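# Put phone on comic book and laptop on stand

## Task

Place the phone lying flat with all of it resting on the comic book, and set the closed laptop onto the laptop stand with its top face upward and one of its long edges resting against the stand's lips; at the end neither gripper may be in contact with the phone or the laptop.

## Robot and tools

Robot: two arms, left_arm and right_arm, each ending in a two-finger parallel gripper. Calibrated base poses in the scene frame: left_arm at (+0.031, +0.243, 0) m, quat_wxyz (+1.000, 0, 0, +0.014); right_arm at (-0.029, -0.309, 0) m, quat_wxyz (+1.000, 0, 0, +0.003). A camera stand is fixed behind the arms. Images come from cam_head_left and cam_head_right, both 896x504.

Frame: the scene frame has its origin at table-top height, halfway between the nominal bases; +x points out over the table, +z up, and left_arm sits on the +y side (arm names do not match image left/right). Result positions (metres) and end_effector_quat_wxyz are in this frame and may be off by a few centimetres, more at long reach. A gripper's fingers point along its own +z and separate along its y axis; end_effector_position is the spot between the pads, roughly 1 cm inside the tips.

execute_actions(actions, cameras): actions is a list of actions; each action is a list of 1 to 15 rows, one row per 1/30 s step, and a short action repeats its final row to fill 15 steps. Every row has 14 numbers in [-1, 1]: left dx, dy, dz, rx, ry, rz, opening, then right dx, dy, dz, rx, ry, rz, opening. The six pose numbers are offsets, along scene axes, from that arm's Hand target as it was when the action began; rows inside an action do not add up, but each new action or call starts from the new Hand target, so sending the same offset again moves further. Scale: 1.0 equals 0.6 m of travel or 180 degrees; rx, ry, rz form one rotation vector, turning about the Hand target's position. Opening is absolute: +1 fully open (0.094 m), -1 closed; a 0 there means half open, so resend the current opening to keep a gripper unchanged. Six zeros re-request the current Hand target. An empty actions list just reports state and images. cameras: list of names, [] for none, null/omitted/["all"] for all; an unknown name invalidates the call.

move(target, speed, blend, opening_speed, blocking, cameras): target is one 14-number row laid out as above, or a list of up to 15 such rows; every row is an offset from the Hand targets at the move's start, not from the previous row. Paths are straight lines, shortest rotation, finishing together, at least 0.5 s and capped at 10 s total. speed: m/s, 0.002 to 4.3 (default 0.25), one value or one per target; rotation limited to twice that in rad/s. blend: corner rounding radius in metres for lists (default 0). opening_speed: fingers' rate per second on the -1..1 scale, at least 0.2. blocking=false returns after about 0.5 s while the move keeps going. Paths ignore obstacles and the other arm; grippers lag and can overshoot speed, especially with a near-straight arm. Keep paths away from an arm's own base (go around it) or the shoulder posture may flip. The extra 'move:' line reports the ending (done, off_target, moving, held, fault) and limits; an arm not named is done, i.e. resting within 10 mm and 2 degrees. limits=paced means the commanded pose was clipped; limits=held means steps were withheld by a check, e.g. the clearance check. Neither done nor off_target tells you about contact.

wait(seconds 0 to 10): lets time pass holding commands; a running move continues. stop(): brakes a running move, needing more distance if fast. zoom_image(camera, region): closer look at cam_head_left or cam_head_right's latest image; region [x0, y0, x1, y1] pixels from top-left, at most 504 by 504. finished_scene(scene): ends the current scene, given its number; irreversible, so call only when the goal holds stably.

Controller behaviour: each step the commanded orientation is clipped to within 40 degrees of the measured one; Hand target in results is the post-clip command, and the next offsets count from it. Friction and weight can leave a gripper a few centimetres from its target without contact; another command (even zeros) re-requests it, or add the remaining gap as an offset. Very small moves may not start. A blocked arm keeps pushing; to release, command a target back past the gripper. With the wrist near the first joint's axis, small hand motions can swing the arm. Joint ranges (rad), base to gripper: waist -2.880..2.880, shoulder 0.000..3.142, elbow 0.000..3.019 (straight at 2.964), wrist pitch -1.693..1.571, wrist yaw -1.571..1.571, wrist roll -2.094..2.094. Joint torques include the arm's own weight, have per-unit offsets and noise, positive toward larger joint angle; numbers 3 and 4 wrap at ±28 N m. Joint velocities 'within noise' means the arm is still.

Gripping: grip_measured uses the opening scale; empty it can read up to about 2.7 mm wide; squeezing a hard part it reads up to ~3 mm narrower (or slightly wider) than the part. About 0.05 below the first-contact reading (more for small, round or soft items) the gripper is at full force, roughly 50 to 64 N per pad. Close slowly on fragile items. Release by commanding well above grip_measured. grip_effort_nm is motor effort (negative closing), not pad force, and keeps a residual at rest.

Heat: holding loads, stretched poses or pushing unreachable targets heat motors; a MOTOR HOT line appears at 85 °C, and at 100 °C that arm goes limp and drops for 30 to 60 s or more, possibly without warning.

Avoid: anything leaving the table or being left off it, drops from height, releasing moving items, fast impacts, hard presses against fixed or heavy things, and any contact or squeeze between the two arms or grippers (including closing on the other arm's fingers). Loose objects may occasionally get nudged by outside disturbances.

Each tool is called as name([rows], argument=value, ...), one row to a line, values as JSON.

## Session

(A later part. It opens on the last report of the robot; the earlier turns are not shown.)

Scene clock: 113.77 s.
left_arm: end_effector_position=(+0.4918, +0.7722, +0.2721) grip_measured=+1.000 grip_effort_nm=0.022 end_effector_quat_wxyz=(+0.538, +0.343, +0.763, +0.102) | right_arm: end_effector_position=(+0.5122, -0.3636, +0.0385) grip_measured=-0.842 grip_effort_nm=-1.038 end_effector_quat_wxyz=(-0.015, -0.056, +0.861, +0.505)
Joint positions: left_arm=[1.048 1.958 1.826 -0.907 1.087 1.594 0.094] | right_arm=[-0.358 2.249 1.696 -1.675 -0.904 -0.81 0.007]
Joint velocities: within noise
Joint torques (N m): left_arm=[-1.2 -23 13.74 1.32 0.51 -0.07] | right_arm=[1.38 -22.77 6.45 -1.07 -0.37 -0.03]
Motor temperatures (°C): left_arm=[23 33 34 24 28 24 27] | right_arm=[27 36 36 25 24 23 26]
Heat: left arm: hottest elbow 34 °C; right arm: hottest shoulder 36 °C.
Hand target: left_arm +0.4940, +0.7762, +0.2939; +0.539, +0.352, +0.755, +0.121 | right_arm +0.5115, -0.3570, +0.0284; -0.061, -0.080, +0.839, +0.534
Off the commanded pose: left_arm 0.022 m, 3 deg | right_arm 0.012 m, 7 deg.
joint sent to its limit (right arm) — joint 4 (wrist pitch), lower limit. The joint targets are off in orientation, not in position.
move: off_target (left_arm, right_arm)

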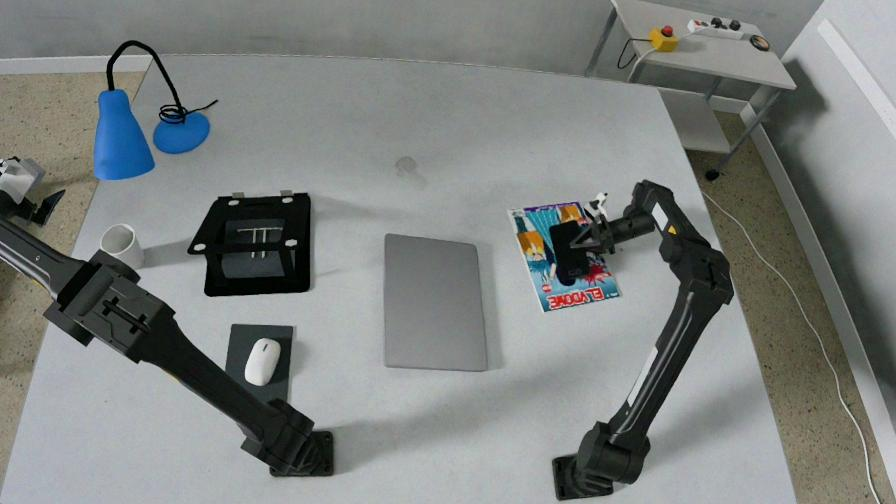

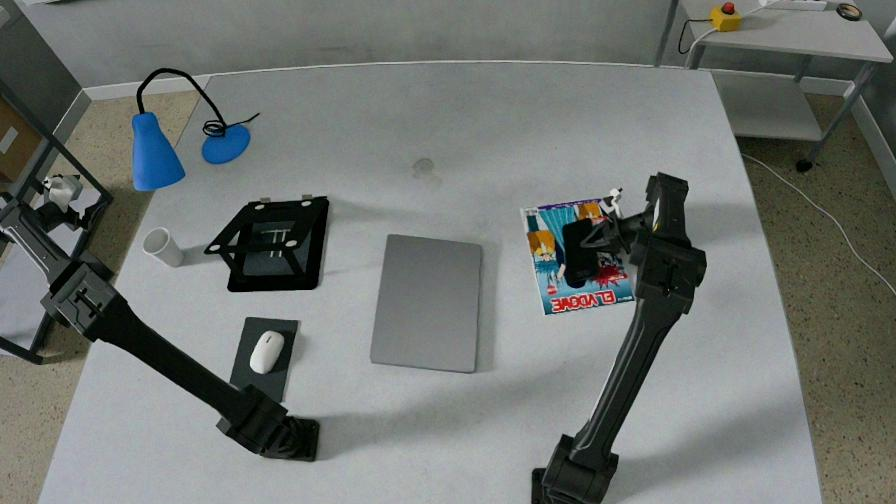

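move(target=[0,0,0,0,0,0,1,0,0,-0.014,0,0,0,-0.98], speed=0.05, cameras=[])

move(target=[0,0,0,0,0,0,1,0,0,0,0,0,0,-0.6], opening_speed=0.4)

zoom_image(camera="cam_head_left", region=[480, 170, 660, 330])

zoom_image(camera="cam_head_right", region=[480, 170, 660, 330])

Scene clock: 121.27 s.
left_arm: end_effector_position=(+0.4918, +0.7722, +0.2721) grip_measured=+1.000 grip_effort_nm=0.022 end_effector_quat_wxyz=(+0.538, +0.343, +0.763, +0.102) | right_arm: end_effector_position=(+0.5120, -0.3635, +0.0380) grip_measured=-0.842 grip_effort_nm=-1.033 end_effector_quat_wxyz=(-0.016, -0.056, +0.861, +0.505)
Joint positions: left_arm=[1.048 1.958 1.826 -0.907 1.087 1.594 0.094] | right_arm=[-0.358 2.25 1.696 -1.675 -0.904 -0.811 0.007]
Joint velocities: within noise
Joint torques (N m): left_arm=[-0.91 -23.65 13.59 1.1 0.5 -0.05] | right_arm=[1.38 -20.89 6.82 -0.96 -0.32 -0.12]
Motor temperatures (°C): left_arm=[23 33 34 24 28 24 27] | right_arm=[27 36 35 25 24 23 27]
Heat: left arm: hottest elbow 34 °C; right arm: hottest shoulder 36 °C.
Hand target: left_arm +0.4940, +0.7762, +0.2939; +0.539, +0.352, +0.755, +0.121 | right_arm +0.5115, -0.3570, +0.0200; -0.061, -0.080, +0.839, +0.535
Off the commanded pose: left_arm 0.022 m, 3 deg | right_arm 0.019 m, 7 deg.
joint sent to its limit (right arm) — joint 4 (wrist pitch), lower limit. The joint targets are off in orientation, not in position.
move: off_target (left_arm, right_arm)
No camera images: "cameras" was empty.

Scene clock: 122.53 s.
left_arm: end_effector_position=(+0.4918, +0.7722, +0.2721) grip_measured=+1.000 grip_effort_nm=0.022 end_effector_quat_wxyz=(+0.538, +0.343, +0.763, +0.102) | right_arm: end_effector_position=(+0.5100, -0.3632, +0.0290) grip_measured=-0.602 grip_effort_nm=0.061 end_effector_quat_wxyz=(-0.020, -0.058, +0.860, +0.507)
Joint positions: left_arm=[1.048 1.958 1.826 -0.907 1.087 1.594 0.094] | right_arm=[-0.358 2.267 1.696 -1.675 -0.9 -0.824 0.019]
Joint velocities: within noise
Joint torques (N m): left_arm=[-1.67 -23.59 13.7 0.99 0.54 0] | right_arm=[1.44 -22.71 6.8 -1.07 -0.38 0.01]
Motor temperatures (°C): left_arm=[23 33 34 24 28 24 27] | right_arm=[27 36 35 25 24 23 26]
Heat: left arm: hottest elbow 34 °C; right arm: hottest shoulder 36 °C.
Hand target: left_arm +0.4940, +0.7762, +0.2939; +0.539, +0.352, +0.755, +0.121 | right_arm +0.5115, -0.3572, +0.0201; -0.061, -0.080, +0.839, +0.535
Off the commanded pose: left_arm 0.022 m, 3 deg | right_arm 0.011 m, 7 deg.
joint sent to its limit (right arm) — joint 4 (wrist pitch), lower limit. The joint targets are off in orientation, not in position.
move: off_target (left_arm, right_arm)

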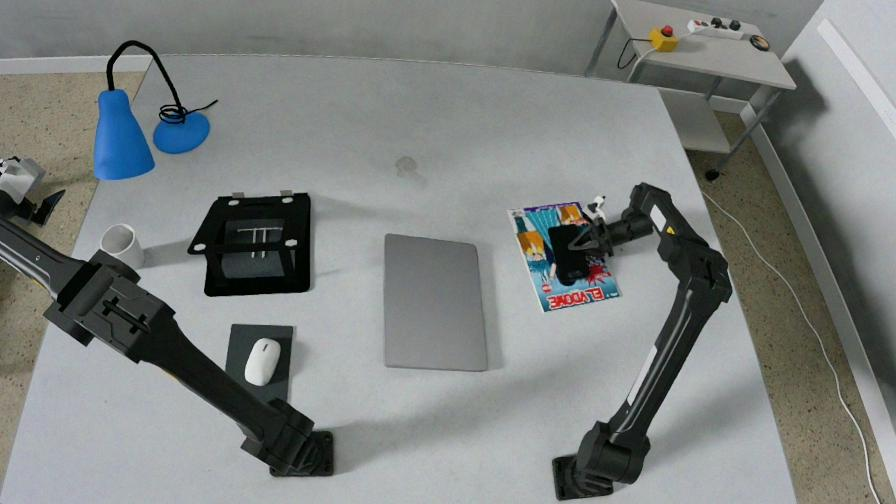

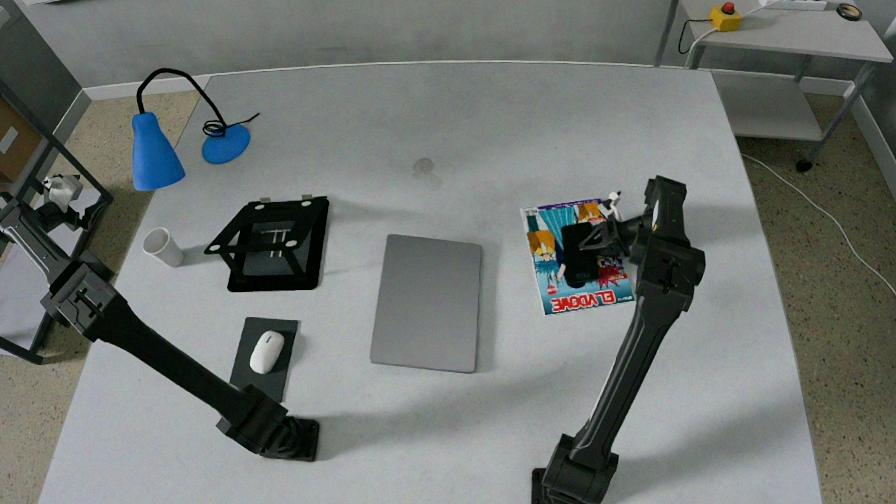

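Scaled by 2.800.

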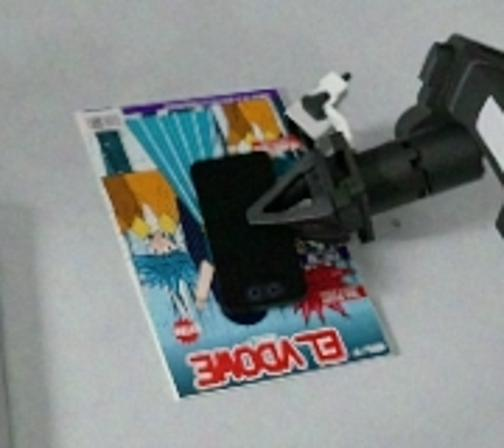

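Scaled by 2.800.

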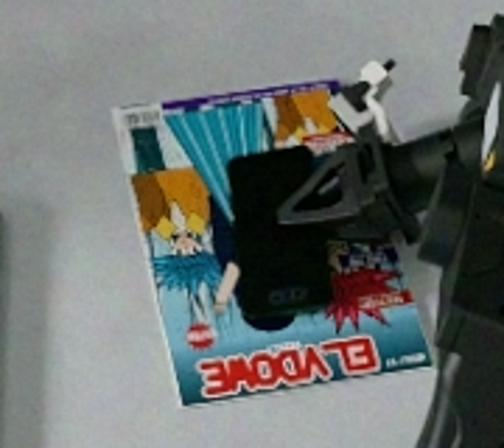

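move(target=[0,0,0,0,0,0,1,0,-0.15,0.085,0,0,0,-0.6], speed=0.1)

zoom_image(camera="cam_head_left", region=[480, 170, 660, 330])

zoom_image(camera="cam_head_right", region=[480, 170, 660, 330])

Scene clock: 126.67 s.
left_arm: end_effector_position=(+0.4918, +0.7722, +0.2721) grip_measured=+1.000 grip_effort_nm=0.027 end_effector_quat_wxyz=(+0.538, +0.343, +0.763, +0.102) | right_arm: end_effector_position=(+0.4965, -0.4341, +0.0521) grip_measured=-0.601 grip_effort_nm=0.061 end_effector_quat_wxyz=(+0.010, -0.025, +0.879, +0.476)
Joint positions: left_arm=[1.048 1.958 1.826 -0.907 1.087 1.594 0.094] | right_arm=[-0.479 2.207 1.696 -1.675 -0.836 -0.812 0.019]
Joint velocities: within noise
Joint torques (N m): left_arm=[-1.55 -22.89 13.7 0.96 0.53 -0.07] | right_arm=[0.03 -25.11 9.94 -1.01 -0.3 0.14]
Motor temperatures (°C): left_arm=[23 33 34 24 28 24 27] | right_arm=[27 36 34 25 24 23 26]
Heat: left arm: hottest elbow 34 °C; right arm: hottest shoulder 36 °C.
Hand target: left_arm +0.4940, +0.7762, +0.2939; +0.539, +0.352, +0.755, +0.121 | right_arm +0.5115, -0.4472, +0.0711; -0.061, -0.080, +0.839, +0.535
Off the commanded pose: left_arm 0.022 m, 3 deg | right_arm 0.028 m, 13 deg.
joint sent to its limit (right arm) — joint 4 (wrist pitch), lower limit. The joint targets are off in orientation, not in position.
move: off_target (left_arm, right_arm)

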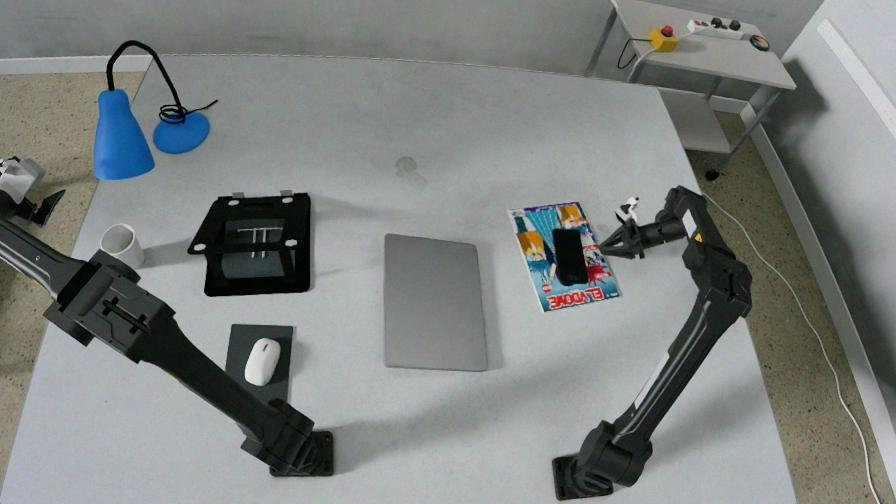

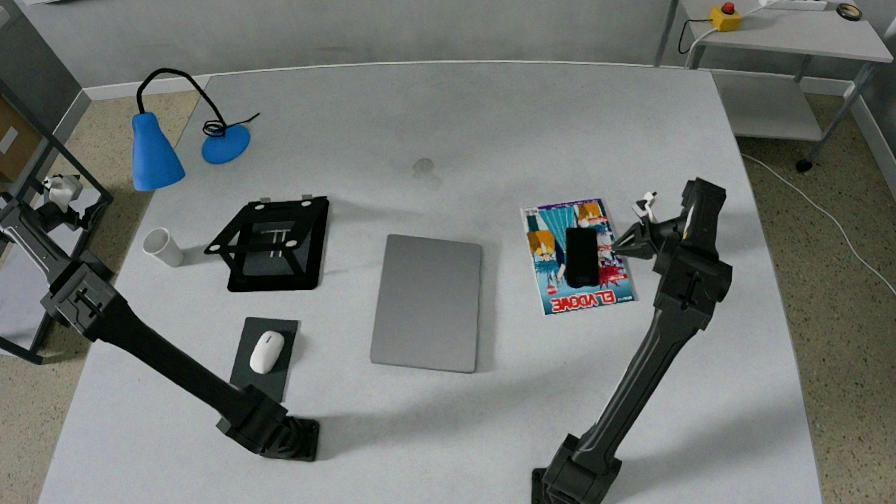

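Scaled by 2.800.

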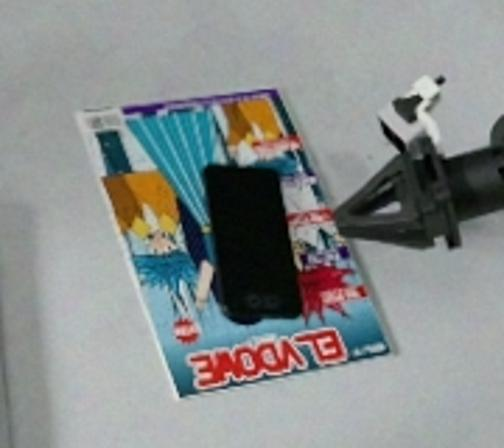

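Scaled by 2.800.

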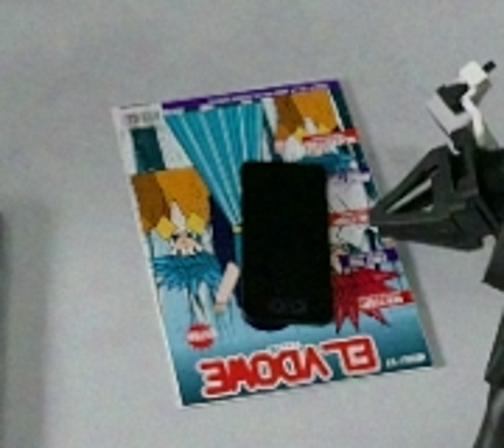

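move([
  [0.03,-0.5,0.05,0.08,0.365,0,1,0,0,0.25,-0.356,-0.061,0,-1],
  [0.14,-0.95,0.05,0.08,0.365,0,-1,-0.5,0.45,0.2,-0.356,-0.061,0,-1],
], blend=[0.05,0], speed=0.35)

Scene clock: 172.50 s.
left_arm: end_effector_position=(+0.5637, +0.2067, +0.3013) grip_measured=-0.978 grip_effort_nm=-0.901 end_effector_quat_wxyz=(+0.020, +0.427, +0.904, +0.007) | right_arm: end_effector_position=(+0.2164, -0.1783, +0.1937) grip_measured=-0.991 grip_effort_nm=-0.491 end_effector_quat_wxyz=(-0.017, -0.081, +0.997, +0.001)
Joint positions: left_arm=[-0.095 1.721 1.864 -1.671 0.002 0.816 0.001] | right_arm=[0.478 1.092 0.944 -1.453 -0.015 0.321 0]
Joint velocities: within noise
Joint torques (N m): left_arm=[-1.32 -17.44 17.02 -0.25 -0.08 -0.1] | right_arm=[1.44 -8.35 7.28 0.13 0.11 0.23]
Motor temperatures (°C): left_arm=[23 33 35 24 28 24 27] | right_arm=[27 41 36 25 24 23 25]
Heat: left arm: hottest elbow 35 °C; right arm: hottest shoulder 41 °C.
Hand target: left_arm +0.5780, +0.2060, +0.3240; -0.001, +0.423, +0.906, +0.000 | right_arm +0.2114, -0.1772, +0.1908; -0.018, -0.083, +0.996, -0.001
Off the commanded pose: left_arm 0.027 m, 3 deg | right_arm 0.006 m, 0 deg.
joint sent to its limit (left arm) — joint 4 (wrist pitch), lower limit. The joint targets are off in orientation, not in position.
move: off_target (left_arm); target 2's new opening was sent with left_arm's hand 0.027 m and 3 deg from that target

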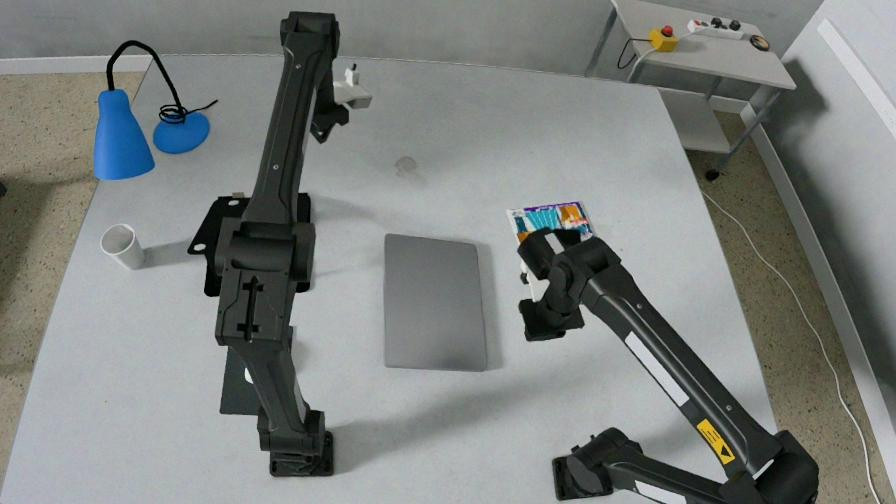

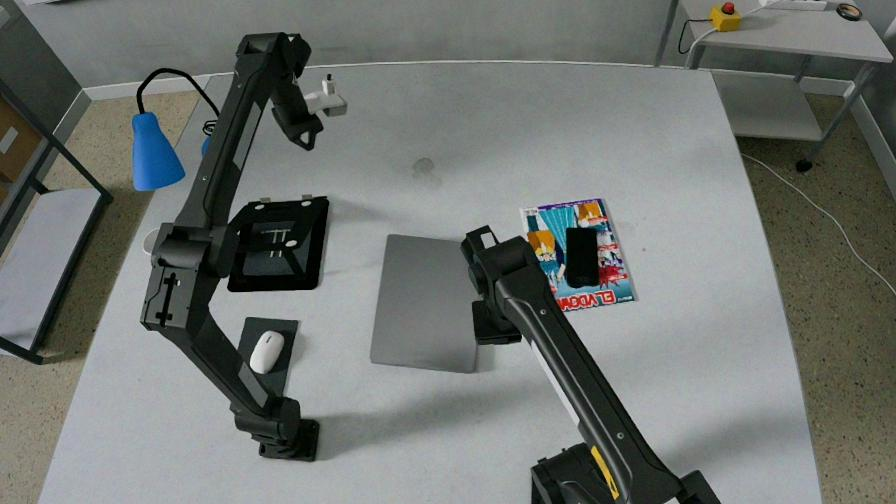

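move([
  [0.09,-0.28,0,0,0,0,-1,-0.077,0.103,0,0,0,0,-1],
  [0.09,-0.28,-0.373,0,0,0,-1,-0.077,0.103,-0.167,0,0,0,-1],
], blend=[0.05,0])

zoom_image(camera="cam_head_left", region=[340, 130, 600, 420])

zoom_image(camera="cam_head_right", region=[340, 130, 600, 420])

Scene clock: 178.13 s.
left_arm: end_effector_position=(+0.6321, +0.0442, +0.1008) grip_measured=-0.981 grip_effort_nm=-0.994 end_effector_quat_wxyz=(-0.006, +0.423, +0.906, +0.000) | right_arm: end_effector_position=(+0.1694, -0.1162, +0.0991) grip_measured=-0.991 grip_effort_nm=-0.496 end_effector_quat_wxyz=(-0.011, -0.081, +0.997, +0.005)
Joint positions: left_arm=[-0.347 2.072 1.857 -1.369 -0.001 0.555 0.001] | right_arm=[0.755 1.157 0.732 -1.157 -0.022 0.598 0]
Joint velocities: within noise
Joint torques (N m): left_arm=[-2.02 -23.24 9.88 0.73 0.04 -0.06] | right_arm=[1.38 -6.59 6.71 0.42 0.08 0.23]
Motor temperatures (°C): left_arm=[23 32 36 24 28 24 27] | right_arm=[27 40 35 25 24 23 25]
Heat: left arm: hottest elbow 36 °C; right arm: hottest shoulder 40 °C.
Hand target: left_arm +0.6319, +0.0381, +0.1002; -0.001, +0.423, +0.906, +0.000 | right_arm +0.1652, -0.1153, +0.0907; -0.018, -0.084, +0.996, -0.001
Off the commanded pose: left_arm 0.006 m, 1 deg | right_arm 0.009 m, 1 deg.
move: done

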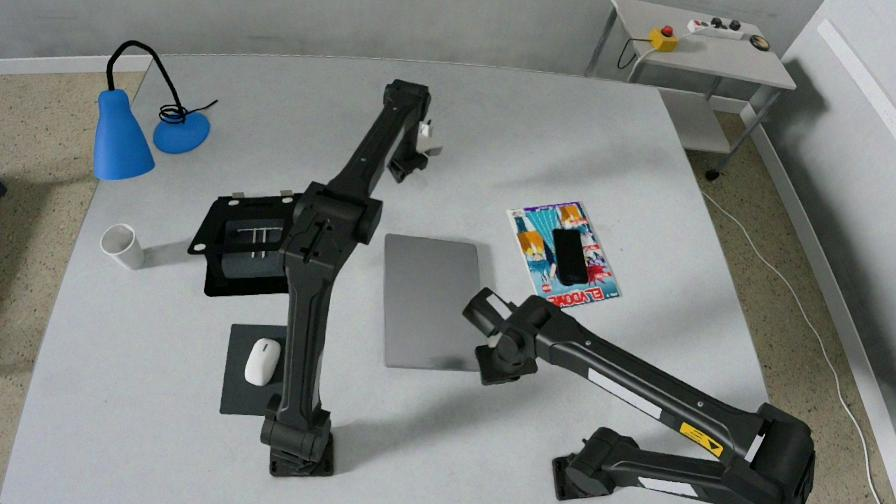

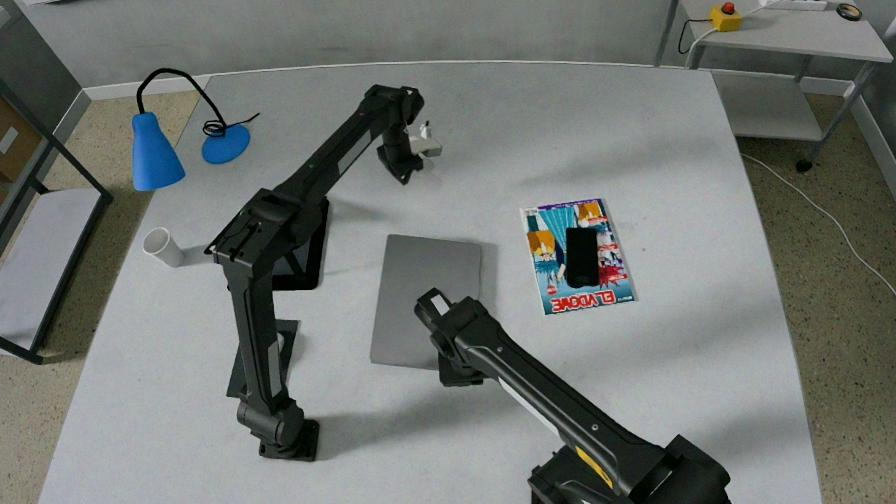

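Scaled by 1.738.

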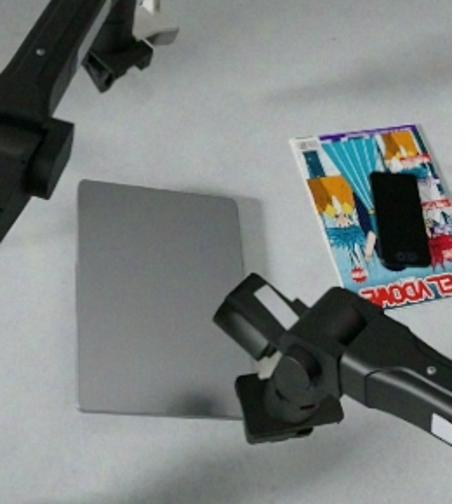

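Scaled by 1.738.

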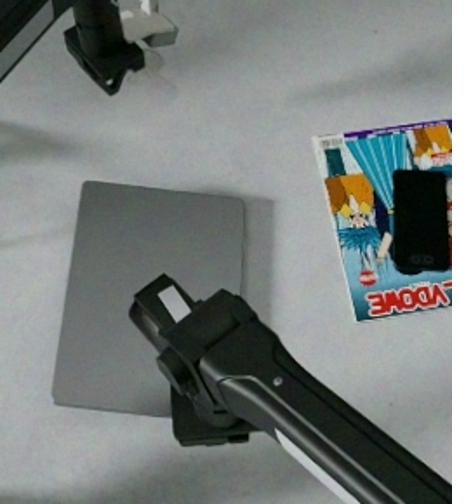

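move([
  [-0.095,-0.012,0,0,0,0,-1,0.012,-0.005,0,0,0,0,-1],
  [-0.095,-0.012,-0.142,0,0,0,-1,0.012,-0.005,-0.126,0,0,0,-1],
], speed=0.15)

zoom_image(camera="cam_head_left", region=[340, 150, 580, 420])

zoom_image(camera="cam_head_right", region=[340, 150, 580, 420])

Scene clock: 185.87 s.
left_arm: end_effector_position=(+0.5764, +0.0357, +0.0187) grip_measured=-0.981 grip_effort_nm=-0.994 end_effector_quat_wxyz=(-0.003, +0.423, +0.906, +0.000) | right_arm: end_effector_position=(+0.1732, -0.1135, +0.0229) grip_measured=-0.991 grip_effort_nm=-0.491 end_effector_quat_wxyz=(-0.012, -0.085, +0.996, +0.005)
Joint positions: left_arm=[-0.391 2.016 1.537 -1.097 0 0.512 0.001] | right_arm=[0.753 1.31 0.62 -0.893 -0.022 0.588 0]
Joint velocities: within noise
Joint torques (N m): left_arm=[-1.32 -21.25 8.75 0.61 0.1 -0.02] | right_arm=[-0.15 -7.53 5.64 0.53 0.09 0.09]
Motor temperatures (°C): left_arm=[23 31 36 24 27 24 28] | right_arm=[27 38 35 25 24 23 26]
Heat: left arm: hottest elbow 36 °C; right arm: hottest shoulder 38 °C.
Hand target: left_arm +0.5751, +0.0310, +0.0150; -0.001, +0.423, +0.906, +0.000 | right_arm +0.1724, -0.1184, +0.0151; -0.018, -0.084, +0.996, -0.001
Off the commanded pose: left_arm 0.006 m, 0 deg | right_arm 0.009 m, 1 deg.
move: done

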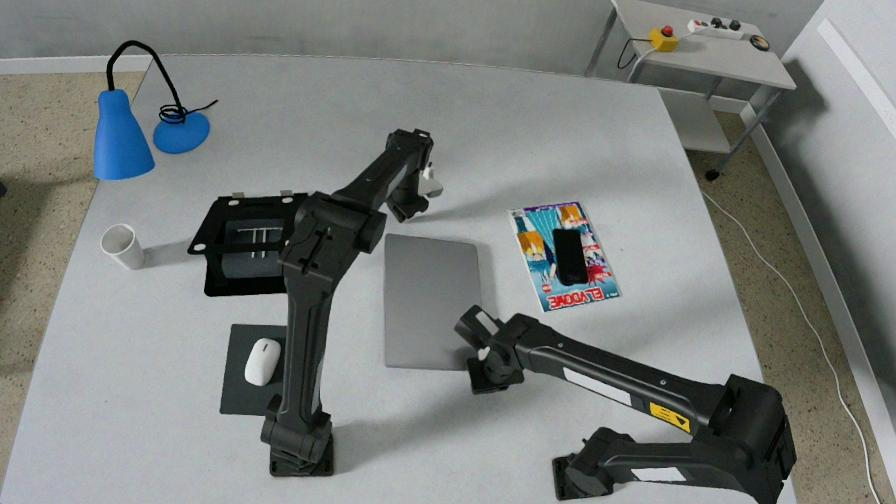

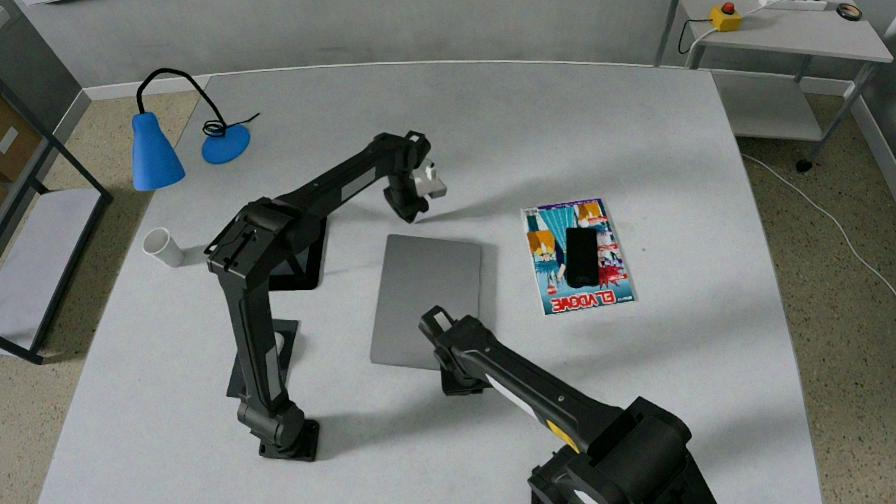

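Scaled by 1.867.

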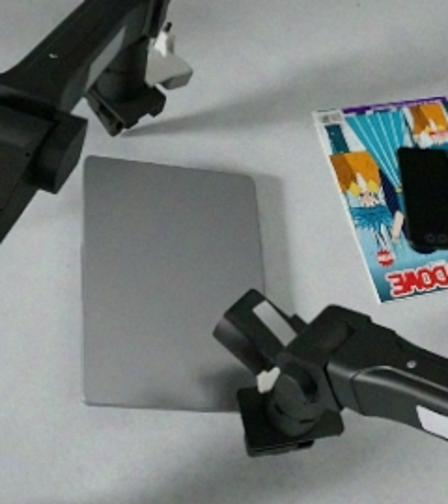

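Scaled by 1.867.

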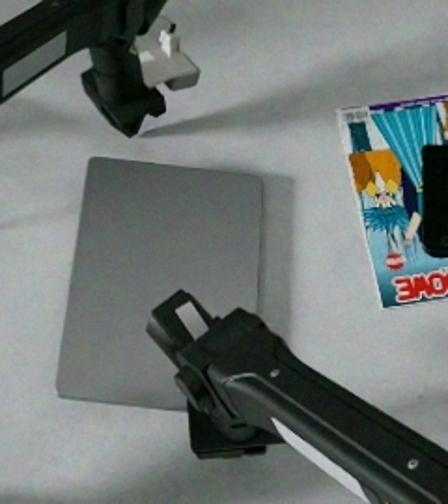

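move([
  [-0.108,0.003,0,0,0,0,-1,0.110,-0.001,0,0,0,0,-1],
  [-0.140,0.055,0,0,0,0.067,-1,0.143,-0.054,0,0,0,0.067,-1],
  [-0.182,0.098,0,0,0,0.133,-1,0.184,-0.097,0,0,0,0.133,-1],
  [-0.232,0.133,0,0,0,0.2,-1,0.234,-0.132,0,0,0,0.2,-1],
  [-0.289,0.157,0,0,0,0.267,-1,0.291,-0.155,0,0,0,0.267,-1],
], speed=0.1)

zoom_image(camera="cam_head_right", region=[320, 150, 580, 420])

Scene clock: 206.27 s.
left_arm: end_effector_position=(+0.4106, +0.1252, +0.0164) grip_measured=-0.981 grip_effort_nm=-0.969 end_effector_quat_wxyz=(+0.003, +0.023, +1.000, +0.003) | right_arm: end_effector_position=(+0.3276, -0.2114, +0.0113) grip_measured=-0.991 grip_effort_nm=-0.491 end_effector_quat_wxyz=(-0.021, -0.484, +0.875, -0.006)
Joint positions: left_arm=[-0.331 1.602 0.914 -0.879 -0.007 -0.257 0.001] | right_arm=[0.274 1.573 0.859 -0.896 0.022 -0.731 0]
Joint velocities: within noise
Joint torques (N m): left_arm=[-1.55 -15.38 6.13 0.43 0.35 -0.09] | right_arm=[-0.38 -11.34 9.61 -0.25 0.05 0.13]
Motor temperatures (°C): left_arm=[23 30 35 24 27 24 28] | right_arm=[27 36 35 25 24 23 26]
Heat: left arm: hottest elbow 35 °C; right arm: hottest shoulder 36 °C.
Hand target: left_arm +0.4016, +0.1252, +0.0150; -0.001, +0.017, +1.000, -0.001 | right_arm +0.3471, -0.2113, +0.0152; -0.016, -0.482, +0.876, -0.008
Off the commanded pose: left_arm 0.009 m, 1 deg | right_arm 0.020 m, 1 deg.
move: off_target (right_arm)

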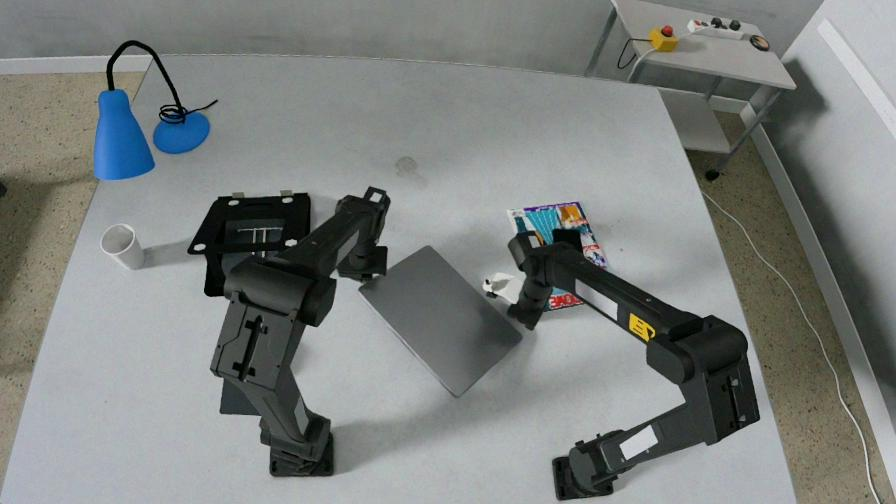

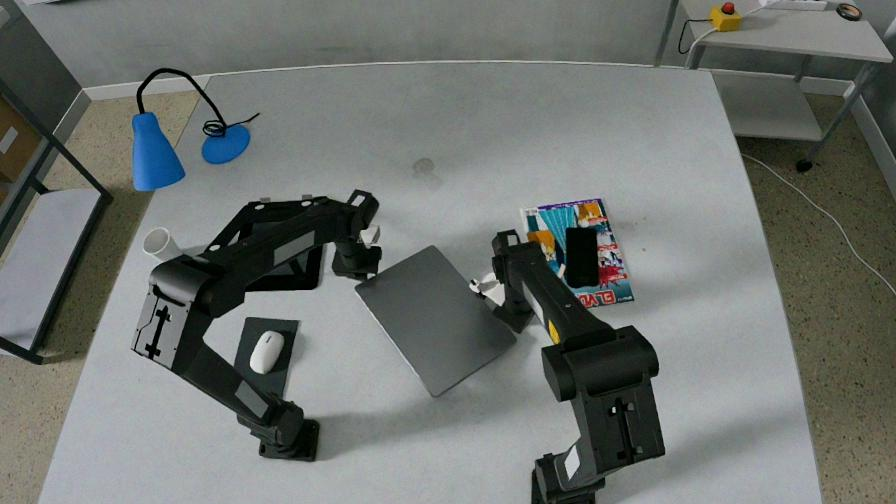

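Scaled by 1.867.

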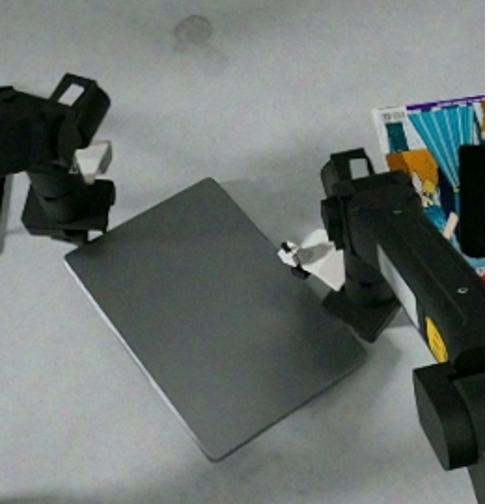

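move([
  [0,0,0,0,0,0,-1,-0.02,-0.115,0.01,0,0,0,-1],
  [0,0,0,0,0,0,-1,-0.178,-0.12,0.01,0,0,0,-1],
], blend=[0.02,0])

zoom_image(camera="cam_head_left", region=[320, 200, 580, 420])

zoom_image(camera="cam_head_right", region=[320, 200, 580, 420])

Scene clock: 216.53 s.
left_arm: end_effector_position=(+0.4106, +0.1252, +0.0164) grip_measured=-0.981 grip_effort_nm=-0.969 end_effector_quat_wxyz=(+0.003, +0.022, +1.000, +0.003) | right_arm: end_effector_position=(+0.2463, -0.2837, +0.0211) grip_measured=-0.991 grip_effort_nm=-0.496 end_effector_quat_wxyz=(-0.014, -0.478, +0.878, -0.010)
Joint positions: left_arm=[-0.331 1.602 0.914 -0.879 -0.007 -0.257 0.001] | right_arm=[0.108 1.304 0.609 -0.894 0.029 -0.883 0]
Joint velocities: within noise
Joint torques (N m): left_arm=[-2.14 -14.92 6.12 0.36 0.32 -0.11] | right_arm=[0.73 -10.4 5.55 -0.14 -0.07 0.08]
Motor temperatures (°C): left_arm=[23 30 34 24 27 24 28] | right_arm=[27 35 35 25 24 23 26]
Heat: left arm: hottest elbow 34 °C; right arm: hottest shoulder 35 °C.
Hand target: left_arm +0.4017, +0.1252, +0.0150; -0.001, +0.017, +1.000, -0.001 | right_arm +0.2403, -0.2834, +0.0212; -0.016, -0.482, +0.876, -0.008
Off the commanded pose: left_arm 0.009 m, 1 deg | right_arm 0.006 m, 1 deg.
move: done

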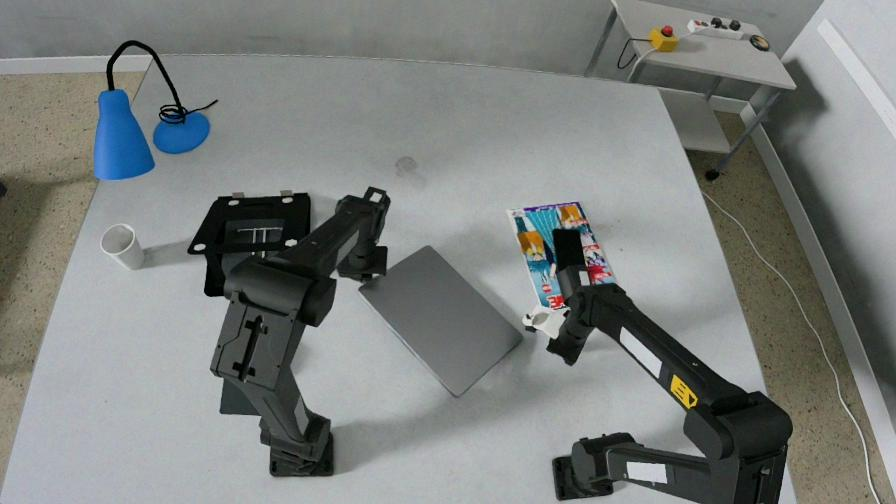

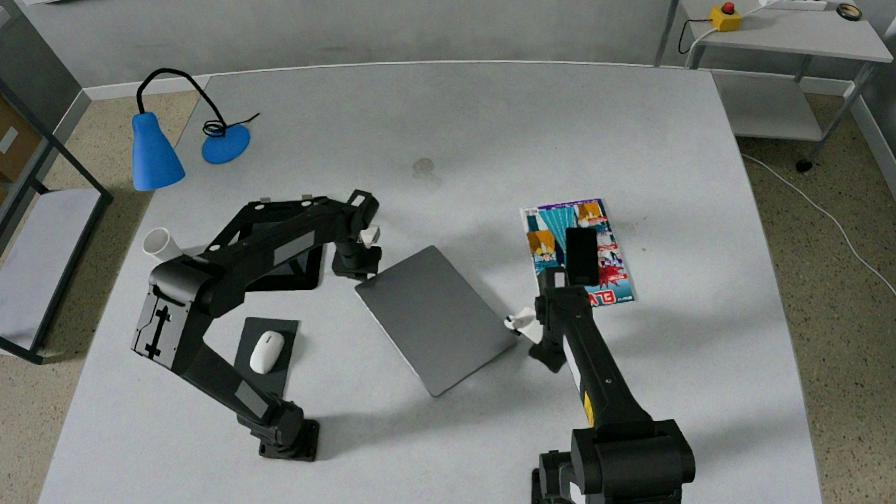

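Scaled by 1.938.

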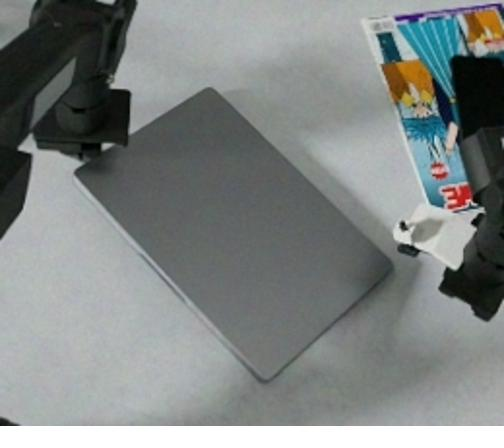

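Scaled by 1.938.

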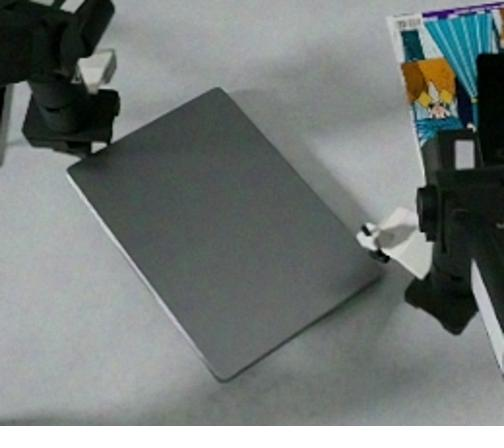

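move(target=[0,0,0,0,0,0,-1,0.033,0.117,0.0,0,0,0,-1], speed=0.15)

zoom_image(camera="cam_head_left", region=[420, 260, 620, 420])

zoom_image(camera="cam_head_right", region=[400, 260, 600, 420])

Scene clock: 224.60 s.
left_arm: end_effector_position=(+0.4106, +0.1252, +0.0164) grip_measured=-0.981 grip_effort_nm=-0.969 end_effector_quat_wxyz=(+0.003, +0.022, +1.000, +0.003) | right_arm: end_effector_position=(+0.2417, -0.2220, +0.0137) grip_measured=-0.991 grip_effort_nm=-0.491 end_effector_quat_wxyz=(-0.026, -0.481, +0.876, -0.005)
Joint positions: left_arm=[-0.331 1.602 0.914 -0.879 -0.007 -0.257 0.001] | right_arm=[0.32 1.365 0.639 -0.894 0.019 -0.679 0]
Joint velocities: within noise
Joint torques (N m): left_arm=[-1.85 -14.74 6.22 0.47 0.32 -0.11] | right_arm=[1.32 -7.94 9.48 -0.13 0.07 0.24]
Motor temperatures (°C): left_arm=[23 30 33 24 27 24 28] | right_arm=[27 35 35 25 24 23 26]
Heat: left arm: hottest elbow 33 °C; right arm: hottest shoulder 35 °C.
Hand target: left_arm +0.4017, +0.1252, +0.0150; -0.001, +0.017, +1.000, -0.001 | right_arm +0.2601, -0.2131, +0.0212; -0.016, -0.482, +0.876, -0.008
Off the commanded pose: left_arm 0.009 m, 1 deg | right_arm 0.022 m, 1 deg.
move: off_target (right_arm)

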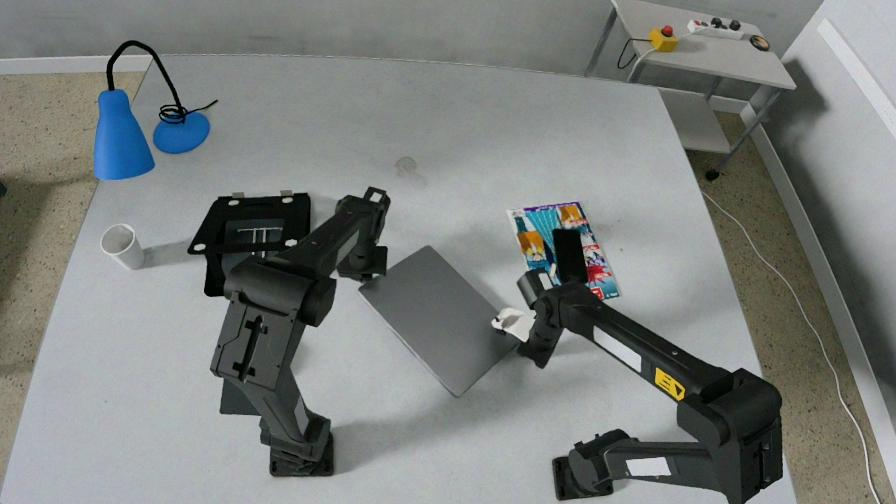

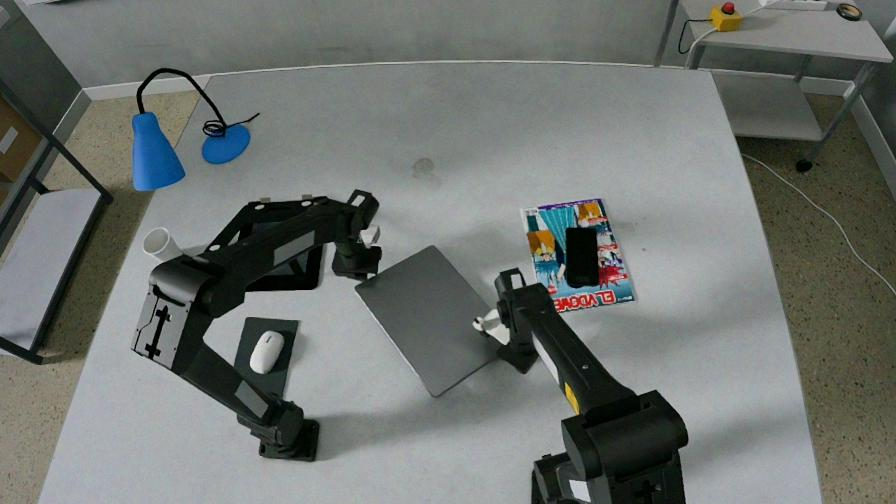

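Scaled by 2.520.

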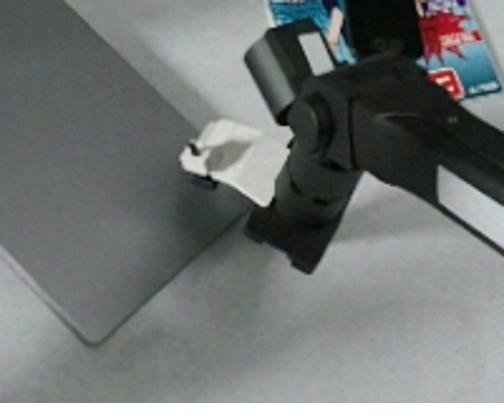

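Scaled by 2.520.

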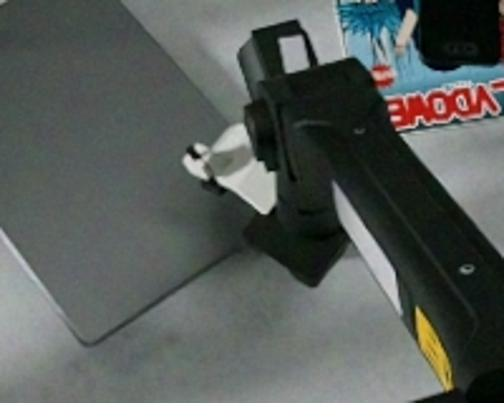

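move([
  [0,0,0,0,0,0,-1,0.012,0.07,0,0,0,0,-1],
  [-0.018,-0.043,0,0,0,0,-1,0.022,0.075,0,0,0,0,-1],
  [-0.077,-0.025,0,0,0,0.067,-1,0.077,0.055,0,0,0,0.067,-1],
  [-0.137,-0.020,0,0,0,0.133,-1,0.135,0.046,0,0,0,0.133,-1],
  [-0.197,-0.028,0,0,0,0.2,-1,0.193,0.048,0,0,0,0.2,-1],
], speed=0.1)

zoom_image(camera="cam_head_right", region=[320, 200, 580, 420])

Scene clock: 237.43 s.
left_arm: end_effector_position=(+0.2864, +0.1330, +0.0188) grip_measured=-0.982 grip_effort_nm=-0.955 end_effector_quat_wxyz=(+0.002, -0.305, +0.952, +0.020) | right_arm: end_effector_position=(+0.3602, -0.2065, +0.0218) grip_measured=-0.991 grip_effort_nm=-0.481 end_effector_quat_wxyz=(+0.030, +0.717, -0.696, +0.025)
Joint positions: left_arm=[-0.453 1.32 0.614 -0.89 -0.033 -1.044 0.001] | right_arm=[0.286 1.621 0.955 -0.932 0.073 -1.308 0]
Joint velocities: within noise
Joint torques (N m): left_arm=[-6.24 -7.77 7.75 1.25 1.3 -0.36] | right_arm=[2.26 -11.93 9.78 0.27 -1.31 0.07]
Motor temperatures (°C): left_arm=[23 30 33 24 28 24 28] | right_arm=[27 34 36 25 24 23 26]
Heat: left arm: hottest elbow 33 °C; right arm: hottest elbow 36 °C.
Hand target: left_arm +0.2834, +0.1084, +0.0150; -0.001, -0.292, +0.956, -0.001 | right_arm +0.3758, -0.1844, +0.0212; +0.013, +0.729, -0.684, +0.013
Off the commanded pose: left_arm 0.025 m, 3 deg | right_arm 0.027 m, 3 deg.
move: off_target (left_arm, right_arm)

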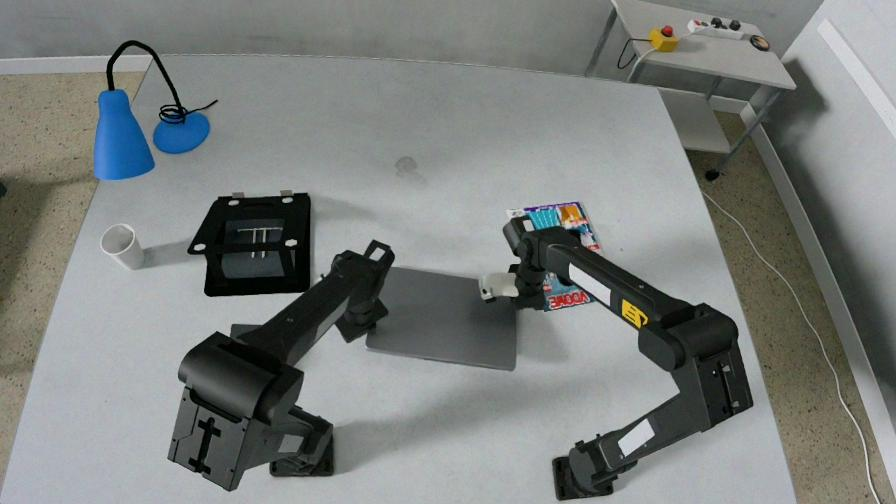

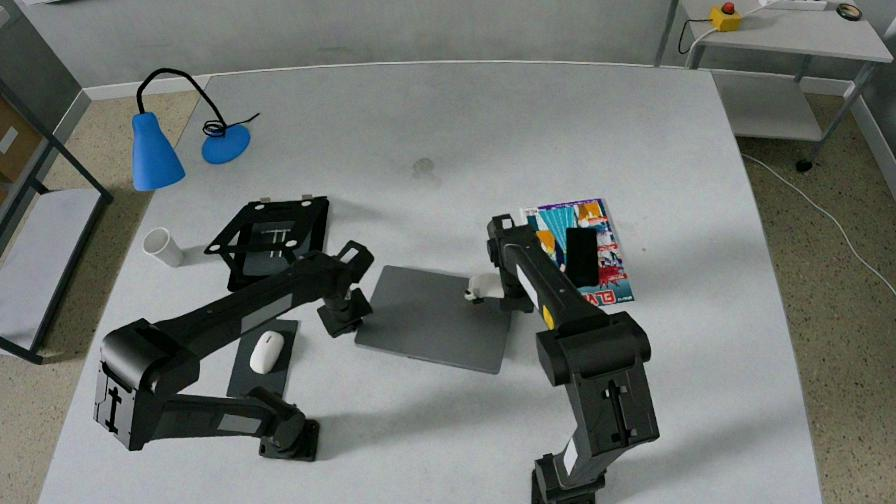

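Scaled by 1.938.

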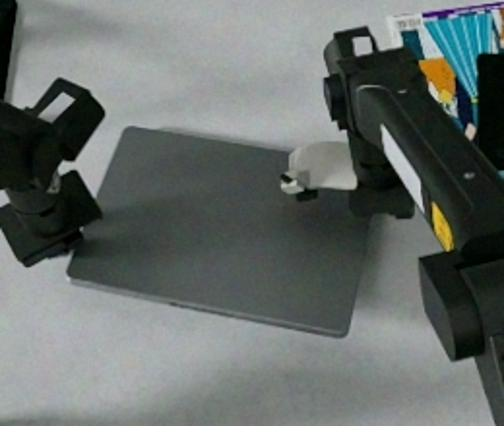

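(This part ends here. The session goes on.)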